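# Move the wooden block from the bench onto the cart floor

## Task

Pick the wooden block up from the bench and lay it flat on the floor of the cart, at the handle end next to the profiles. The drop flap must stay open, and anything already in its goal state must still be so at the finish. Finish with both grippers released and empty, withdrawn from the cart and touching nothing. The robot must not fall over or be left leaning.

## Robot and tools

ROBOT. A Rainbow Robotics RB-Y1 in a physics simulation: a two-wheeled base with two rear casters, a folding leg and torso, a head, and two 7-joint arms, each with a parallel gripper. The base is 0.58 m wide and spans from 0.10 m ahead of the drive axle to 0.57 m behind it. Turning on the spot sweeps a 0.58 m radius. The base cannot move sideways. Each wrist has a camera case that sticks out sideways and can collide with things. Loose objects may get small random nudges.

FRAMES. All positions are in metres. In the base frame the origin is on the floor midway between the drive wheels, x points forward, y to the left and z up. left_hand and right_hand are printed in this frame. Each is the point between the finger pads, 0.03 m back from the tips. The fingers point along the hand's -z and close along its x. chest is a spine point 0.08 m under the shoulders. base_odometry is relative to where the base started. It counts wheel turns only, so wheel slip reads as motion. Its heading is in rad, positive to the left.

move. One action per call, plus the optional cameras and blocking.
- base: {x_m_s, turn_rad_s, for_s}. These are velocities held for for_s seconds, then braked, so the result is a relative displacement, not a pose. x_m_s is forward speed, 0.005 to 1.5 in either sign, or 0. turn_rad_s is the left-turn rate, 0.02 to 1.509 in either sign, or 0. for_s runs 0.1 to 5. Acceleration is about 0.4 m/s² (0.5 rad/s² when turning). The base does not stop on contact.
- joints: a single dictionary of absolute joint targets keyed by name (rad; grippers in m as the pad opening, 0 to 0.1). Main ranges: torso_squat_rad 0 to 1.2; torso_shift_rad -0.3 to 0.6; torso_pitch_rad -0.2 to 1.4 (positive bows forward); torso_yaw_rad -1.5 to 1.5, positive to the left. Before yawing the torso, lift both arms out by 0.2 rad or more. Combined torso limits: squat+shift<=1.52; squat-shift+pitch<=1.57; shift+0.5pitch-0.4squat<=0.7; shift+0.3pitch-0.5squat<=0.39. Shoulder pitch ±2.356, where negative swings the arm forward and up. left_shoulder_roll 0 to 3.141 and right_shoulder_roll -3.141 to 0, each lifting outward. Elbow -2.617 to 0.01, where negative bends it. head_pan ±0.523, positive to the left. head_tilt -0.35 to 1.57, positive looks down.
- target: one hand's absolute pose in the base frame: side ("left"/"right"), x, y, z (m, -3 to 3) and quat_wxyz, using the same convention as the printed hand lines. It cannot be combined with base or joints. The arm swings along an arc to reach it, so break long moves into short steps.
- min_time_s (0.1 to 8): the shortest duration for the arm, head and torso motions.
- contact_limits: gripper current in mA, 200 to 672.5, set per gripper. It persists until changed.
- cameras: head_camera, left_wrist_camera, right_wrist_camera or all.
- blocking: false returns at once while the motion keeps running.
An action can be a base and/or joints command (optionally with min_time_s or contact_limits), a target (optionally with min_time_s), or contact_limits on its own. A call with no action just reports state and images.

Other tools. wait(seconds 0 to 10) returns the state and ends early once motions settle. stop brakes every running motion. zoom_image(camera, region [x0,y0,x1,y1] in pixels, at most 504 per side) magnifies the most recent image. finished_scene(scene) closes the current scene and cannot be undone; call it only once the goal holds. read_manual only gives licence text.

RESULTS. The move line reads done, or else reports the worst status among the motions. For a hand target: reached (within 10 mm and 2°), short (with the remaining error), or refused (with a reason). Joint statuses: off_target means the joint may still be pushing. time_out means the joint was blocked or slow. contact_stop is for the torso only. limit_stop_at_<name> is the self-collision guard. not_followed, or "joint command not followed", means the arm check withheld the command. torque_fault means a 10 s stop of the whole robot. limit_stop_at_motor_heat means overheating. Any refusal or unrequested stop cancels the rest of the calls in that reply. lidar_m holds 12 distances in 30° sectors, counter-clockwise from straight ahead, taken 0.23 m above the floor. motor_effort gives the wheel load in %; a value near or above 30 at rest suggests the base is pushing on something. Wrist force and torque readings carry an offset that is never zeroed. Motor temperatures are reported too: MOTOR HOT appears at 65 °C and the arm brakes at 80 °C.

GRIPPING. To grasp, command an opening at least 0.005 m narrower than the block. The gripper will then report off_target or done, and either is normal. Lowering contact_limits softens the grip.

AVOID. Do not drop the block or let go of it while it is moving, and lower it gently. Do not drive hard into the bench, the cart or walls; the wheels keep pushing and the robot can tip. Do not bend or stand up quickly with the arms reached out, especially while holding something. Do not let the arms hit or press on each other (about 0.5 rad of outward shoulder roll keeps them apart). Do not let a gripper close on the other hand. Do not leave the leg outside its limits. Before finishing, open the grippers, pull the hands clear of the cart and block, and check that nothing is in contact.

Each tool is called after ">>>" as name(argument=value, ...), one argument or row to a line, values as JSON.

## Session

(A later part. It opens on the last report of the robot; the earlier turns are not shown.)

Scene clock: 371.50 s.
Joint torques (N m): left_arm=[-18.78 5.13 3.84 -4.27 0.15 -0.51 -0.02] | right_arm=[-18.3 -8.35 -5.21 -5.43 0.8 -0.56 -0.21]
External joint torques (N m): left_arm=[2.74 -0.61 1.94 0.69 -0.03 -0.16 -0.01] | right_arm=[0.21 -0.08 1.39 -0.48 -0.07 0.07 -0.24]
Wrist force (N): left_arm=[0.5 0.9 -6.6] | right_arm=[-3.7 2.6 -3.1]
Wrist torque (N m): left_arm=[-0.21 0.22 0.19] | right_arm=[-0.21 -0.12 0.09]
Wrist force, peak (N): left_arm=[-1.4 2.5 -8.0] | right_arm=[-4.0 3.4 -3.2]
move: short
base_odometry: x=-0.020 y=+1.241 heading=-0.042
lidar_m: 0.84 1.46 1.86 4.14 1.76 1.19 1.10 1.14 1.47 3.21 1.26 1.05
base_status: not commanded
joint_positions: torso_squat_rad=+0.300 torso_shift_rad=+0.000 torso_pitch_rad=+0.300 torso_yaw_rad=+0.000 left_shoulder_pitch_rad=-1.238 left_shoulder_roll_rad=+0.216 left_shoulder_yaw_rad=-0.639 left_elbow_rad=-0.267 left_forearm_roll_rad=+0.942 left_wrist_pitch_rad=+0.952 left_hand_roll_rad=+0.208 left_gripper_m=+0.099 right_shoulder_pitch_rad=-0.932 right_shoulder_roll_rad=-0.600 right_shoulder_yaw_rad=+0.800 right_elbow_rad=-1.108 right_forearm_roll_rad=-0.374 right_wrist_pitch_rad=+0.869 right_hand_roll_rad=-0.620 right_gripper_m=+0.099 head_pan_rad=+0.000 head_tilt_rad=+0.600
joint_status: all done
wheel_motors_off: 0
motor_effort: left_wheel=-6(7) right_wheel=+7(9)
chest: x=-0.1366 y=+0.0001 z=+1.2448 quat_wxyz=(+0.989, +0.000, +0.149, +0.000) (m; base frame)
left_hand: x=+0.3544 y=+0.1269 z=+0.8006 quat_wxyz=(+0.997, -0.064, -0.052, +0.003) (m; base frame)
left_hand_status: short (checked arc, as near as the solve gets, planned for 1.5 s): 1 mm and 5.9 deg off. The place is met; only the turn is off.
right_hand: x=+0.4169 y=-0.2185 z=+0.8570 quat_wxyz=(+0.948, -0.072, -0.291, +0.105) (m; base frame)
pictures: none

>>> move(
  joints={"torso_squat_rad": 0.35, "torso_shift_rad": 0.05, "torso_pitch_rad": 0.4, "left_shoulder_pitch_rad": -0.924, "left_shoulder_roll_rad": 0.617, "left_shoulder_yaw_rad": -0.727, "left_elbow_rad": -1.447, "left_forearm_roll_rad": 0.787, "left_wrist_pitch_rad": 1.315, "left_hand_roll_rad": 0.784, "right_shoulder_pitch_rad": -0.924, "right_shoulder_roll_rad": -0.617, "right_shoulder_yaw_rad": 0.727, "right_elbow_rad": -1.447, "right_forearm_roll_rad": -0.787, "right_wrist_pitch_rad": 1.315, "right_hand_roll_rad": -0.784},
  min_time_s=2,
)

>>> move(
  target={"side": "left", "x": 0.355, "y": 0.127, "z": 0.80, "quat_wxyz": [0.99813, -0.06105, 0, 0]},
  min_time_s=1.5,
)

>>> move(
  target={"side": "right", "x": 0.355, "y": -0.127, "z": 0.80, "quat_wxyz": [0.99813, 0.06105, 0, 0]},
  min_time_s=1.5,
  cameras=["head_camera"],
)

Scene clock: 380.27 s.
Joint torques (N m): left_arm=[-15.03 4.06 7.07 -7.07 -0.21 -0.54 0.13] | right_arm=[-14.83 -7.66 -8.37 -7.01 -0.02 -0.14 -0.16]
External joint torques (N m): left_arm=[1.41 -1.76 -0.25 -0.67 -0.26 -0.16 0.14] | right_arm=[1.19 -1.45 -1.51 -1.07 -0.22 0.18 -0.17]
Wrist force (N): left_arm=[0.7 1.8 -7.8] | right_arm=[-1.0 0.9 -4.5]
Wrist torque (N m): left_arm=[-0.29 0.20 0.05] | right_arm=[-0.12 0.00 0.09]
Wrist force, peak (N): left_arm=[0.5 1.2 -8.6] | right_arm=[-4.1 3.2 -3.9]
move: done
base_odometry: x=-0.020 y=+1.241 heading=-0.042
lidar_m: 0.83 1.47 1.88 4.14 1.76 1.19 1.11 1.14 1.47 3.21 1.27 1.07
base_status: not commanded
joint_positions: torso_squat_rad=+0.350 torso_shift_rad=+0.050 torso_pitch_rad=+0.400 torso_yaw_rad=+0.000 left_shoulder_pitch_rad=-0.924 left_shoulder_roll_rad=+0.617 left_shoulder_yaw_rad=-0.727 left_elbow_rad=-1.447 left_forearm_roll_rad=+0.787 left_wrist_pitch_rad=+1.315 left_hand_roll_rad=+0.784 left_gripper_m=+0.099 right_shoulder_pitch_rad=-0.924 right_shoulder_roll_rad=-0.617 right_shoulder_yaw_rad=+0.727 right_elbow_rad=-1.447 right_forearm_roll_rad=-0.787 right_wrist_pitch_rad=+1.315 right_hand_roll_rad=-0.784 right_gripper_m=+0.099 head_pan_rad=+0.000 head_tilt_rad=+0.600
joint_status: all done
wheel_motors_off: 0
motor_effort: left_wheel=-7(8) right_wheel=+6(9)
chest: x=-0.0747 y=+0.0001 z=+1.2223 quat_wxyz=(+0.980, +0.000, +0.199, +0.000) (m; base frame)
left_hand: x=+0.3393 y=+0.1267 z=+0.8229 quat_wxyz=(+0.997, -0.061, -0.051, -0.003) (m; base frame)
right_hand: x=+0.3391 y=-0.1263 z=+0.8228 quat_wxyz=(+0.997, +0.061, -0.051, +0.003) (m; base frame)
pictures: none

Scene clock: 382.10 s.
Joint torques (N m): left_arm=[-17.11 4.17 8.2 -5.21 0.39 -0.74 -0.18] | right_arm=[-15.43 -6.77 -8.84 -6.9 -0.1 -0.15 -0.31]
External joint torques (N m): left_arm=[1.18 -1.66 1.88 0.84 0.18 -0.52 -0.18] | right_arm=[0.6 -0.55 -1.97 -0.95 -0.3 0.17 -0.32]
Wrist force (N): left_arm=[2.0 0.7 -8.0] | right_arm=[-1.0 0.7 -4.6]
Wrist torque (N m): left_arm=[-0.19 0.27 0.17] | right_arm=[-0.13 0.05 0.10]
Wrist force, peak (N): left_arm=[1.2 0.9 -8.3] | right_arm=[-1.1 1.5 -5.2]
move: done
base_odometry: x=-0.020 y=+1.241 heading=-0.042
lidar_m: 0.83 1.47 1.86 4.14 1.75 1.20 1.11 1.15 1.47 3.21 1.27 1.06
base_status: not commanded
joint_positions: torso_squat_rad=+0.350 torso_shift_rad=+0.050 torso_pitch_rad=+0.400 torso_yaw_rad=+0.000 left_shoulder_pitch_rad=-1.032 left_shoulder_roll_rad=+0.513 left_shoulder_yaw_rad=-0.713 left_elbow_rad=-1.119 left_forearm_roll_rad=+0.878 left_wrist_pitch_rad=+1.296 left_hand_roll_rad=+0.617 left_gripper_m=+0.099 right_shoulder_pitch_rad=-0.924 right_shoulder_roll_rad=-0.617 right_shoulder_yaw_rad=+0.727 right_elbow_rad=-1.447 right_forearm_roll_rad=-0.787 right_wrist_pitch_rad=+1.315 right_hand_roll_rad=-0.784 right_gripper_m=+0.099 head_pan_rad=+0.000 head_tilt_rad=+0.600
joint_status: all done
wheel_motors_off: 0
motor_effort: left_wheel=-6(7) right_wheel=+7(8)
chest: x=-0.0747 y=+0.0001 z=+1.2223 quat_wxyz=(+0.980, +0.000, +0.199, +0.000) (m; base frame)
left_hand: x=+0.3550 y=+0.1270 z=+0.8001 quat_wxyz=(+0.998, -0.061, +0.000, +0.000) (m; base frame)
left_hand_status: reached (checked arc, planned for 1.5 s): 0 mm and 0.0 deg off.
right_hand: x=+0.3391 y=-0.1264 z=+0.8228 quat_wxyz=(+0.997, +0.061, -0.051, +0.003) (m; base frame)
pictures: none

Scene clock: 383.93 s.
Joint torques (N m): left_arm=[-16.46 4.4 8.44 -5.36 0.41 -0.65 -0.34] | right_arm=[-19.82 -4.86 -7.45 -5.48 -0.27 -0.22 0.26]
External joint torques (N m): left_arm=[1.84 -1.43 2.13 0.68 0.2 -0.43 -0.34] | right_arm=[-2.02 1.29 -1.6 0.1 -0.32 -0.06 0.26]
Wrist force (N): left_arm=[1.4 1.2 -7.5] | right_arm=[0.0 1.0 -4.4]
Wrist torque (N m): left_arm=[-0.23 0.26 0.18] | right_arm=[-0.15 0.12 -0.08]
Wrist force, peak (N): left_arm=[1.4 1.5 -8.5] | right_arm=[-1.1 1.0 -5.2]
move: done
base_odometry: x=-0.020 y=+1.241 heading=-0.042
lidar_m: 0.83 1.47 1.87 4.14 1.76 1.19 1.11 1.14 1.46 3.22 1.26 1.06
base_status: not commanded
joint_positions: torso_squat_rad=+0.350 torso_shift_rad=+0.050 torso_pitch_rad=+0.400 torso_yaw_rad=+0.000 left_shoulder_pitch_rad=-1.032 left_shoulder_roll_rad=+0.513 left_shoulder_yaw_rad=-0.713 left_elbow_rad=-1.119 left_forearm_roll_rad=+0.878 left_wrist_pitch_rad=+1.296 left_hand_roll_rad=+0.617 left_gripper_m=+0.099 right_shoulder_pitch_rad=-1.032 right_shoulder_roll_rad=-0.513 right_shoulder_yaw_rad=+0.714 right_elbow_rad=-1.118 right_forearm_roll_rad=-0.878 right_wrist_pitch_rad=+1.296 right_hand_roll_rad=-0.617 right_gripper_m=+0.099 head_pan_rad=+0.000 head_tilt_rad=+0.600
joint_status: all done
wheel_motors_off: 0
motor_effort: left_wheel=-7(7) right_wheel=+6(9)
chest: x=-0.0747 y=+0.0001 z=+1.2223 quat_wxyz=(+0.980, +0.000, +0.199, +0.000) (m; base frame)
left_hand: x=+0.3550 y=+0.1270 z=+0.8001 quat_wxyz=(+0.998, -0.061, +0.000, +0.000) (m; base frame)
right_hand: x=+0.3547 y=-0.1272 z=+0.7998 quat_wxyz=(+0.998, +0.061, +0.000, +0.000) (m; base frame)
right_hand_status: reached (checked arc, planned for 1.5 s): 0 mm and 0.0 deg off.
pictures: head_camera
camera_calibration:
head_camera: T_world_to_cam=[[-0.0106204, -0.999502, -0.0297302, 0.0409286], [-0.809082, 0.026061, -0.587118, 0.891425], [0.5876, 0.0178187, -0.808955, 1.06223], [0, 0, 0, 1]] pos_world=[0.0975052, -0.00125082, 1.38388]

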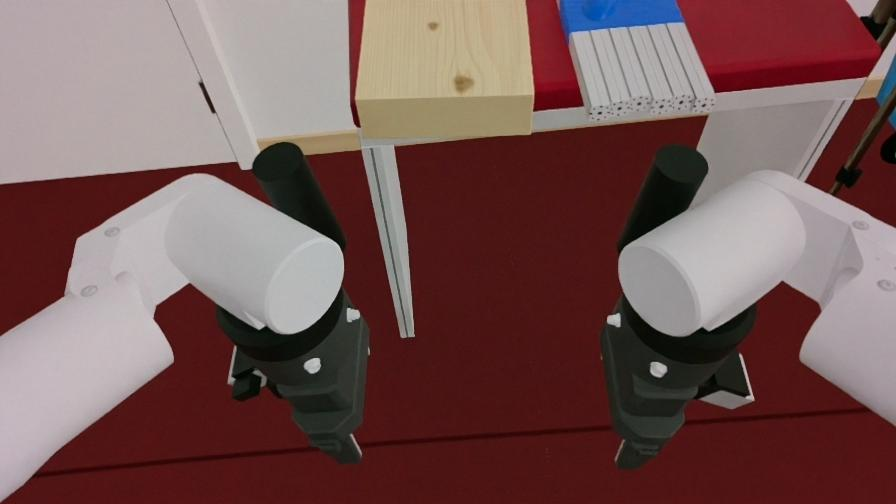

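>>> move(
  joints={"torso_squat_rad": 0.45, "torso_shift_rad": 0.1, "torso_pitch_rad": 0.5, "left_shoulder_pitch_rad": -0.924, "left_shoulder_roll_rad": 0.617, "left_shoulder_yaw_rad": -0.727, "left_elbow_rad": -1.447, "left_forearm_roll_rad": 0.787, "left_wrist_pitch_rad": 1.315, "left_hand_roll_rad": 0.784, "right_shoulder_pitch_rad": -0.924, "right_shoulder_roll_rad": -0.617, "right_shoulder_yaw_rad": 0.727, "right_elbow_rad": -1.447, "right_forearm_roll_rad": -0.787, "right_wrist_pitch_rad": 1.315, "right_hand_roll_rad": -0.784},
  min_time_s=2,
)

>>> move(
  joints={"torso_squat_rad": 0.55, "torso_shift_rad": 0.15, "torso_pitch_rad": 0.7, "left_shoulder_pitch_rad": -0.852, "left_shoulder_roll_rad": 0.643, "left_shoulder_yaw_rad": -0.748, "left_elbow_rad": -1.557, "left_forearm_roll_rad": 0.59, "left_wrist_pitch_rad": 1.187, "left_hand_roll_rad": 0.87, "right_shoulder_pitch_rad": -0.852, "right_shoulder_roll_rad": -0.643, "right_shoulder_yaw_rad": 0.748, "right_elbow_rad": -1.557, "right_forearm_roll_rad": -0.59, "right_wrist_pitch_rad": 1.187, "right_hand_roll_rad": -0.87},
  min_time_s=2,
)

>>> move(
  joints={"torso_squat_rad": 0.65, "torso_shift_rad": 0.2, "torso_pitch_rad": 0.9, "left_shoulder_pitch_rad": -0.851, "left_shoulder_roll_rad": 0.627, "left_shoulder_yaw_rad": -0.753, "left_elbow_rad": -1.515, "left_forearm_roll_rad": 0.411, "left_wrist_pitch_rad": 1.032, "left_hand_roll_rad": 0.911, "right_shoulder_pitch_rad": -0.851, "right_shoulder_roll_rad": -0.627, "right_shoulder_yaw_rad": 0.753, "right_elbow_rad": -1.515, "right_forearm_roll_rad": -0.411, "right_wrist_pitch_rad": 1.032, "right_hand_roll_rad": -0.911},
  min_time_s=2,
)

>>> move(
  joints={"torso_squat_rad": 0.68, "torso_shift_rad": 0.2, "torso_pitch_rad": 0.95},
  min_time_s=1,
)

>>> move(
  target={"side": "left", "x": 0.355, "y": 0.127, "z": 0.38, "quat_wxyz": [0.99813, -0.06105, 0, 0]},
  min_time_s=1,
)

>>> move(
  target={"side": "right", "x": 0.355, "y": -0.127, "z": 0.38, "quat_wxyz": [0.99813, 0.06105, 0, 0]},
  min_time_s=1,
)

>>> move(
  joints={"torso_squat_rad": 0.7, "torso_shift_rad": 0.2, "torso_pitch_rad": 1.0, "left_shoulder_pitch_rad": -1.025, "left_shoulder_roll_rad": 0.436, "left_shoulder_yaw_rad": -0.733, "left_elbow_rad": -0.936, "left_forearm_roll_rad": 0.417, "left_wrist_pitch_rad": 0.681, "left_hand_roll_rad": 0.743, "right_shoulder_pitch_rad": -1.025, "right_shoulder_roll_rad": -0.436, "right_shoulder_yaw_rad": 0.733, "right_elbow_rad": -0.936, "right_forearm_roll_rad": -0.417, "right_wrist_pitch_rad": 0.681, "right_hand_roll_rad": -0.743},
  min_time_s=1.5,
  cameras=["head_camera"],
)

Scene clock: 392.23 s.
Joint torques (N m): left_arm=[-12.78 4.4 6.57 -7.41 -0.11 -0.23 0.25] | right_arm=[-13.56 -7.05 -4.58 -7.57 0.17 0.01 -0.21]
External joint torques (N m): left_arm=[1.97 -0.99 -0.04 -0.81 -0.3 0.01 0.25] | right_arm=[0.79 -1.23 1.65 -1.46 0.1 0.2 -0.21]
Wrist force (N): left_arm=[0.1 1.1 -7.4] | right_arm=[-0.2 1.3 -4.7]
Wrist torque (N m): left_arm=[-0.24 0.10 0.07] | right_arm=[-0.19 0.06 0.10]
Wrist force, peak (N): left_arm=[2.0 1.4 -8.6] | right_arm=[0.1 0.9 -5.5]
move: done
base_odometry: x=-0.020 y=+1.241 heading=-0.042
lidar_m: 0.83 1.46 1.87 4.14 1.77 1.19 1.11 1.14 1.47 3.21 1.27 1.06
base_status: not commanded
joint_positions: torso_squat_rad=+0.450 torso_shift_rad=+0.100 torso_pitch_rad=+0.500 torso_yaw_rad=+0.000 left_shoulder_pitch_rad=-0.924 left_shoulder_roll_rad=+0.617 left_shoulder_yaw_rad=-0.727 left_elbow_rad=-1.447 left_forearm_roll_rad=+0.787 left_wrist_pitch_rad=+1.315 left_hand_roll_rad=+0.784 left_gripper_m=+0.099 right_shoulder_pitch_rad=-0.924 right_shoulder_roll_rad=-0.617 right_shoulder_yaw_rad=+0.727 right_elbow_rad=-1.447 right_forearm_roll_rad=-0.787 right_wrist_pitch_rad=+1.315 right_hand_roll_rad=-0.784 right_gripper_m=+0.099 head_pan_rad=+0.000 head_tilt_rad=+0.600
joint_status: all done
wheel_motors_off: 0
motor_effort: left_wheel=-6(8) right_wheel=+6(9)
chest: x=-0.0167 y=+0.0001 z=+1.1792 quat_wxyz=(+0.969, +0.000, +0.247, +0.000) (m; base frame)
left_hand: x=+0.3553 y=+0.1266 z=+0.7406 quat_wxyz=(+0.998, -0.062, -0.001, +0.000) (m; base frame)
right_hand: x=+0.3553 y=-0.1264 z=+0.7406 quat_wxyz=(+0.998, +0.062, -0.001, +0.000) (m; base frame)
pictures: none

Scene clock: 394.53 s.
Joint torques (N m): left_arm=[-8.26 3.95 4.94 -8.18 -0.12 -0.71 0.23] | right_arm=[-7.8 -5.87 -3.5 -8.1 0.29 -0.28 -0.37]
External joint torques (N m): left_arm=[1.55 -0.29 -0.01 -0.97 -0.29 -0.46 0.23] | right_arm=[1.68 -1.12 1.22 -1.43 0.21 -0.09 -0.37]
Wrist force (N): left_arm=[0.5 1.5 -7.2] | right_arm=[-0.4 1.0 -4.7]
Wrist torque (N m): left_arm=[-0.29 0.14 0.05] | right_arm=[-0.15 0.06 0.09]
Wrist force, peak (N): left_arm=[0.4 1.8 -8.9] | right_arm=[-0.7 0.9 -5.3]
move: done
base_odometry: x=-0.020 y=+1.241 heading=-0.042
lidar_m: 0.84 1.47 1.88 4.15 1.76 1.18 1.11 1.15 1.47 3.22 1.27 1.06
base_status: not commanded
joint_positions: torso_squat_rad=+0.550 torso_shift_rad=+0.150 torso_pitch_rad=+0.700 torso_yaw_rad=+0.000 left_shoulder_pitch_rad=-0.852 left_shoulder_roll_rad=+0.643 left_shoulder_yaw_rad=-0.748 left_elbow_rad=-1.557 left_forearm_roll_rad=+0.590 left_wrist_pitch_rad=+1.187 left_hand_roll_rad=+0.870 left_gripper_m=+0.099 right_shoulder_pitch_rad=-0.852 right_shoulder_roll_rad=-0.643 right_shoulder_yaw_rad=+0.748 right_elbow_rad=-1.557 right_forearm_roll_rad=-0.590 right_wrist_pitch_rad=+1.187 right_hand_roll_rad=-0.870 right_gripper_m=+0.099 head_pan_rad=+0.000 head_tilt_rad=+0.600
joint_status: all done
wheel_motors_off: 0
motor_effort: left_wheel=-6(7) right_wheel=+5(8)
chest: x=+0.0605 y=+0.0001 z=+1.1072 quat_wxyz=(+0.939, +0.000, +0.343, +0.000) (m; base frame)
left_hand: x=+0.3552 y=+0.1267 z=+0.6001 quat_wxyz=(+0.998, -0.061, +0.000, +0.000) (m; base frame)
right_hand: x=+0.3552 y=-0.1265 z=+0.6001 quat_wxyz=(+0.998, +0.061, +0.000, +0.000) (m; base frame)
pictures: none

Scene clock: 396.83 s.
Joint torques (N m): left_arm=[-4.72 0.98 2.82 -6.29 -0.22 -0.76 0.21] | right_arm=[-4.24 -1.64 -1.81 -6.53 0.16 -0.34 -0.25]
External joint torques (N m): left_arm=[1.08 -2.08 -0.26 0.92 -0.38 -0.51 0.21] | right_arm=[1.29 1.96 1.19 0.12 0.08 -0.15 -0.25]
Wrist force (N): left_arm=[0.9 0.6 -7.3] | right_arm=[-0.3 1.0 -4.3]
Wrist torque (N m): left_arm=[-0.18 0.18 0.03] | right_arm=[-0.16 0.06 0.09]
Wrist force, peak (N): left_arm=[1.2 0.3 -8.9] | right_arm=[-0.1 1.7 -4.9]
move: done
base_odometry: x=-0.020 y=+1.241 heading=-0.042
lidar_m: 0.83 1.47 1.87 4.14 1.77 1.19 1.12 1.14 1.46 3.22 1.27 1.06
base_status: not commanded
joint_positions: torso_squat_rad=+0.650 torso_shift_rad=+0.200 torso_pitch_rad=+0.900 torso_yaw_rad=+0.000 left_shoulder_pitch_rad=-0.851 left_shoulder_roll_rad=+0.627 left_shoulder_yaw_rad=-0.753 left_elbow_rad=-1.515 left_forearm_roll_rad=+0.411 left_wrist_pitch_rad=+1.032 left_hand_roll_rad=+0.911 left_gripper_m=+0.099 right_shoulder_pitch_rad=-0.851 right_shoulder_roll_rad=-0.627 right_shoulder_yaw_rad=+0.753 right_elbow_rad=-1.515 right_forearm_roll_rad=-0.411 right_wrist_pitch_rad=+1.032 right_hand_roll_rad=-0.911 right_gripper_m=+0.099 head_pan_rad=+0.000 head_tilt_rad=+0.600
joint_status: all done
wheel_motors_off: 0
motor_effort: left_wheel=-5(7) right_wheel=+3(7)
chest: x=+0.1251 y=+0.0001 z=+1.0190 quat_wxyz=(+0.900, +0.000, +0.435, +0.000) (m; base frame)
left_hand: x=+0.3552 y=+0.1271 z=+0.4499 quat_wxyz=(+0.998, -0.061, +0.000, +0.000) (m; base frame)
right_hand: x=+0.3553 y=-0.1272 z=+0.4499 quat_wxyz=(+0.998, +0.061, +0.000, +0.000) (m; base frame)
pictures: none

Scene clock: 398.13 s.
Joint torques (N m): left_arm=[-4.06 0.98 2.63 -6.36 -0.07 -0.67 0.27] | right_arm=[-3.27 -1.58 -1.5 -6.61 0.27 -0.25 -0.38]
External joint torques (N m): left_arm=[0.61 -1.77 0.05 0.79 -0.29 -0.48 0.27] | right_arm=[1.15 1.71 1.04 -0.02 0.26 -0.11 -0.38]
Wrist force (N): left_arm=[0.9 0.9 -7.7] | right_arm=[0.0 1.3 -4.4]
Wrist torque (N m): left_arm=[-0.17 0.19 0.09] | right_arm=[-0.16 0.10 0.09]
Wrist force, peak (N): left_arm=[1.3 0.9 -8.2] | right_arm=[0.1 1.6 -5.0]
move: done
base_odometry: x=-0.020 y=+1.241 heading=-0.042
lidar_m: 0.83 1.47 1.87 4.15 1.77 1.19 1.12 1.15 1.45 3.20 1.26 1.07
base_status: not commanded
joint_positions: torso_squat_rad=+0.680 torso_shift_rad=+0.200 torso_pitch_rad=+0.950 torso_yaw_rad=+0.000 left_shoulder_pitch_rad=-0.851 left_shoulder_roll_rad=+0.627 left_shoulder_yaw_rad=-0.753 left_elbow_rad=-1.515 left_forearm_roll_rad=+0.411 left_wrist_pitch_rad=+1.032 left_hand_roll_rad=+0.911 left_gripper_m=+0.099 right_shoulder_pitch_rad=-0.851 right_shoulder_roll_rad=-0.627 right_shoulder_yaw_rad=+0.753 right_elbow_rad=-1.515 right_forearm_roll_rad=-0.411 right_wrist_pitch_rad=+1.032 right_hand_roll_rad=-0.911 right_gripper_m=+0.099 head_pan_rad=+0.000 head_tilt_rad=+0.600
joint_status: all done
wheel_motors_off: 0
motor_effort: left_wheel=-4(5) right_wheel=+4(6)
chest: x=+0.1318 y=+0.0001 z=+0.9940 quat_wxyz=(+0.889, +0.000, +0.457, +0.000) (m; base frame)
left_hand: x=+0.3331 y=+0.1271 z=+0.4141 quat_wxyz=(+0.998, -0.061, +0.025, +0.001) (m; base frame)
right_hand: x=+0.3332 y=-0.1272 z=+0.4141 quat_wxyz=(+0.998, +0.061, +0.025, -0.001) (m; base frame)
pictures: none

Scene clock: 399.47 s.
Joint torques (N m): left_arm=[-5.42 0.93 4.36 -5.48 -0.2 -0.52 -0.32] | right_arm=[-3.41 -1.93 -1.39 -6.73 0.13 -0.18 -0.33]
External joint torques (N m): left_arm=[0.2 -1.41 1.95 0.99 -0.34 -0.27 -0.32] | right_arm=[1.02 1.36 1.15 -0.14 0.12 -0.04 -0.32]
Wrist force (N): left_arm=[0.9 1.3 -7.9] | right_arm=[-0.1 1.2 -4.8]
Wrist torque (N m): left_arm=[-0.25 0.21 0.22] | right_arm=[-0.17 0.10 0.10]
Wrist force, peak (N): left_arm=[1.2 1.0 -8.3] | right_arm=[0.5 1.0 -5.2]
move: done
base_odometry: x=-0.020 y=+1.241 heading=-0.042
lidar_m: 0.83 1.47 1.86 4.16 1.76 1.19 1.12 1.14 1.47 3.21 1.26 1.06
base_status: not commanded
joint_positions: torso_squat_rad=+0.680 torso_shift_rad=+0.200 torso_pitch_rad=+0.950 torso_yaw_rad=+0.000 left_shoulder_pitch_rad=-0.917 left_shoulder_roll_rad=+0.549 left_shoulder_yaw_rad=-0.749 left_elbow_rad=-1.278 left_forearm_roll_rad=+0.396 left_wrist_pitch_rad=+0.880 left_hand_roll_rad=+0.848 left_gripper_m=+0.099 right_shoulder_pitch_rad=-0.851 right_shoulder_roll_rad=-0.627 right_shoulder_yaw_rad=+0.753 right_elbow_rad=-1.515 right_forearm_roll_rad=-0.411 right_wrist_pitch_rad=+1.032 right_hand_roll_rad=-0.911 right_gripper_m=+0.099 head_pan_rad=+0.000 head_tilt_rad=+0.600
joint_status: all done
wheel_motors_off: 0
motor_effort: left_wheel=-4(5) right_wheel=+2(6)
chest: x=+0.1318 y=+0.0001 z=+0.9940 quat_wxyz=(+0.889, +0.000, +0.457, +0.000) (m; base frame)
left_hand: x=+0.3549 y=+0.1270 z=+0.3801 quat_wxyz=(+0.998, -0.061, +0.000, +0.000) (m; base frame)
left_hand_status: reached (checked arc, planned for 1.0 s): 0 mm and 0.0 deg off.
right_hand: x=+0.3332 y=-0.1271 z=+0.4141 quat_wxyz=(+0.998, +0.061, +0.025, -0.001) (m; base frame)
pictures: none

Scene clock: 400.80 s.
Joint torques (N m): left_arm=[-5.44 0.91 4.29 -5.71 -0.14 -0.51 -0.25] | right_arm=[-6.44 -1.51 -4.3 -5.72 0.23 -0.09 0.2]
External joint torques (N m): left_arm=[0.18 -1.43 1.88 0.77 -0.29 -0.26 -0.25] | right_arm=[-1.09 1.34 -1.96 0.23 0.16 0.1 0.2]
Wrist force (N): left_arm=[1.4 1.4 -7.7] | right_arm=[-0.1 1.4 -4.5]
Wrist torque (N m): left_arm=[-0.23 0.28 0.20] | right_arm=[-0.17 0.11 -0.11]
Wrist force, peak (N): left_arm=[1.8 1.2 -8.3] | right_arm=[-0.4 0.7 -5.0]
move: done
base_odometry: x=-0.020 y=+1.241 heading=-0.042
lidar_m: 0.83 1.46 1.86 4.15 1.77 1.20 1.11 1.15 1.48 3.21 1.27 1.06
base_status: not commanded
joint_positions: torso_squat_rad=+0.680 torso_shift_rad=+0.200 torso_pitch_rad=+0.950 torso_yaw_rad=+0.000 left_shoulder_pitch_rad=-0.917 left_shoulder_roll_rad=+0.549 left_shoulder_yaw_rad=-0.749 left_elbow_rad=-1.278 left_forearm_roll_rad=+0.396 left_wrist_pitch_rad=+0.880 left_hand_roll_rad=+0.848 left_gripper_m=+0.099 right_shoulder_pitch_rad=-0.917 right_shoulder_roll_rad=-0.549 right_shoulder_yaw_rad=+0.749 right_elbow_rad=-1.278 right_forearm_roll_rad=-0.397 right_wrist_pitch_rad=+0.880 right_hand_roll_rad=-0.847 right_gripper_m=+0.099 head_pan_rad=+0.000 head_tilt_rad=+0.600
joint_status: all done
wheel_motors_off: 0
motor_effort: left_wheel=-4(5) right_wheel=+4(6)
chest: x=+0.1318 y=+0.0001 z=+0.9940 quat_wxyz=(+0.889, +0.000, +0.457, +0.000) (m; base frame)
left_hand: x=+0.3549 y=+0.1270 z=+0.3801 quat_wxyz=(+0.998, -0.061, +0.000, +0.000) (m; base frame)
right_hand: x=+0.3547 y=-0.1271 z=+0.3800 quat_wxyz=(+0.998, +0.061, +0.000, +0.000) (m; base frame)
right_hand_status: reached (checked arc, planned for 1.0 s): 0 mm and 0.0 deg off.
pictures: none

Scene clock: 402.60 s.
Joint torques (N m): left_arm=[-5.81 0 3.45 -4.28 0.46 -0.57 -0.37] | right_arm=[-7.24 -0.5 -3.66 -4.07 -0.35 -0.11 0.31]
External joint torques (N m): left_arm=[0.03 -1.31 1.83 0.92 0.33 -0.33 -0.37] | right_arm=[-1.68 1.28 -2.1 0.65 -0.4 0.07 0.31]
Wrist force (N): left_arm=[0.9 0.6 -8.1] | right_arm=[0.1 1.4 -4.6]
Wrist torque (N m): left_arm=[-0.14 0.18 0.19] | right_arm=[-0.21 0.12 -0.12]
Wrist force, peak (N): left_arm=[0.4 1.7 -8.1] | right_arm=[0.1 0.9 -5.2]
move: done
base_odometry: x=-0.020 y=+1.241 heading=-0.042
lidar_m: 0.84 1.48 1.87 4.14 1.77 1.19 1.11 1.13 1.45 3.22 1.27 1.06
base_status: not commanded
joint_positions: torso_squat_rad=+0.700 torso_shift_rad=+0.200 torso_pitch_rad=+1.000 torso_yaw_rad=+0.000 left_shoulder_pitch_rad=-1.025 left_shoulder_roll_rad=+0.436 left_shoulder_yaw_rad=-0.733 left_elbow_rad=-0.936 left_forearm_roll_rad=+0.417 left_wrist_pitch_rad=+0.681 left_hand_roll_rad=+0.743 left_gripper_m=+0.099 right_shoulder_pitch_rad=-1.025 right_shoulder_roll_rad=-0.436 right_shoulder_yaw_rad=+0.733 right_elbow_rad=-0.936 right_forearm_roll_rad=-0.417 right_wrist_pitch_rad=+0.681 right_hand_roll_rad=-0.743 right_gripper_m=+0.099 head_pan_rad=+0.000 head_tilt_rad=+0.600
joint_status: all done
wheel_motors_off: 0
motor_effort: left_wheel=-3(5) right_wheel=+3(5)
chest: x=+0.1387 y=+0.0001 z=+0.9724 quat_wxyz=(+0.878, +0.000, +0.479, +0.000) (m; base frame)
left_hand: x=+0.3552 y=+0.1264 z=+0.3110 quat_wxyz=(+0.998, -0.061, -0.001, +0.000) (m; base frame)
right_hand: x=+0.3550 y=-0.1266 z=+0.3109 quat_wxyz=(+0.998, +0.061, -0.001, +0.000) (m; base frame)
pictures: head_camera
camera_calibration:
head_camera: T_world_to_cam=[[-0.025551, -0.999502, -0.0185399, 0.0269559], [-0.999277, 0.026059, -0.0276981, 0.399747], [0.0281674, 0.0178187, -0.999444, 0.997616], [0, 0, 0, 1]] pos_world=[0.372046, -0.00125083, 1.00863]

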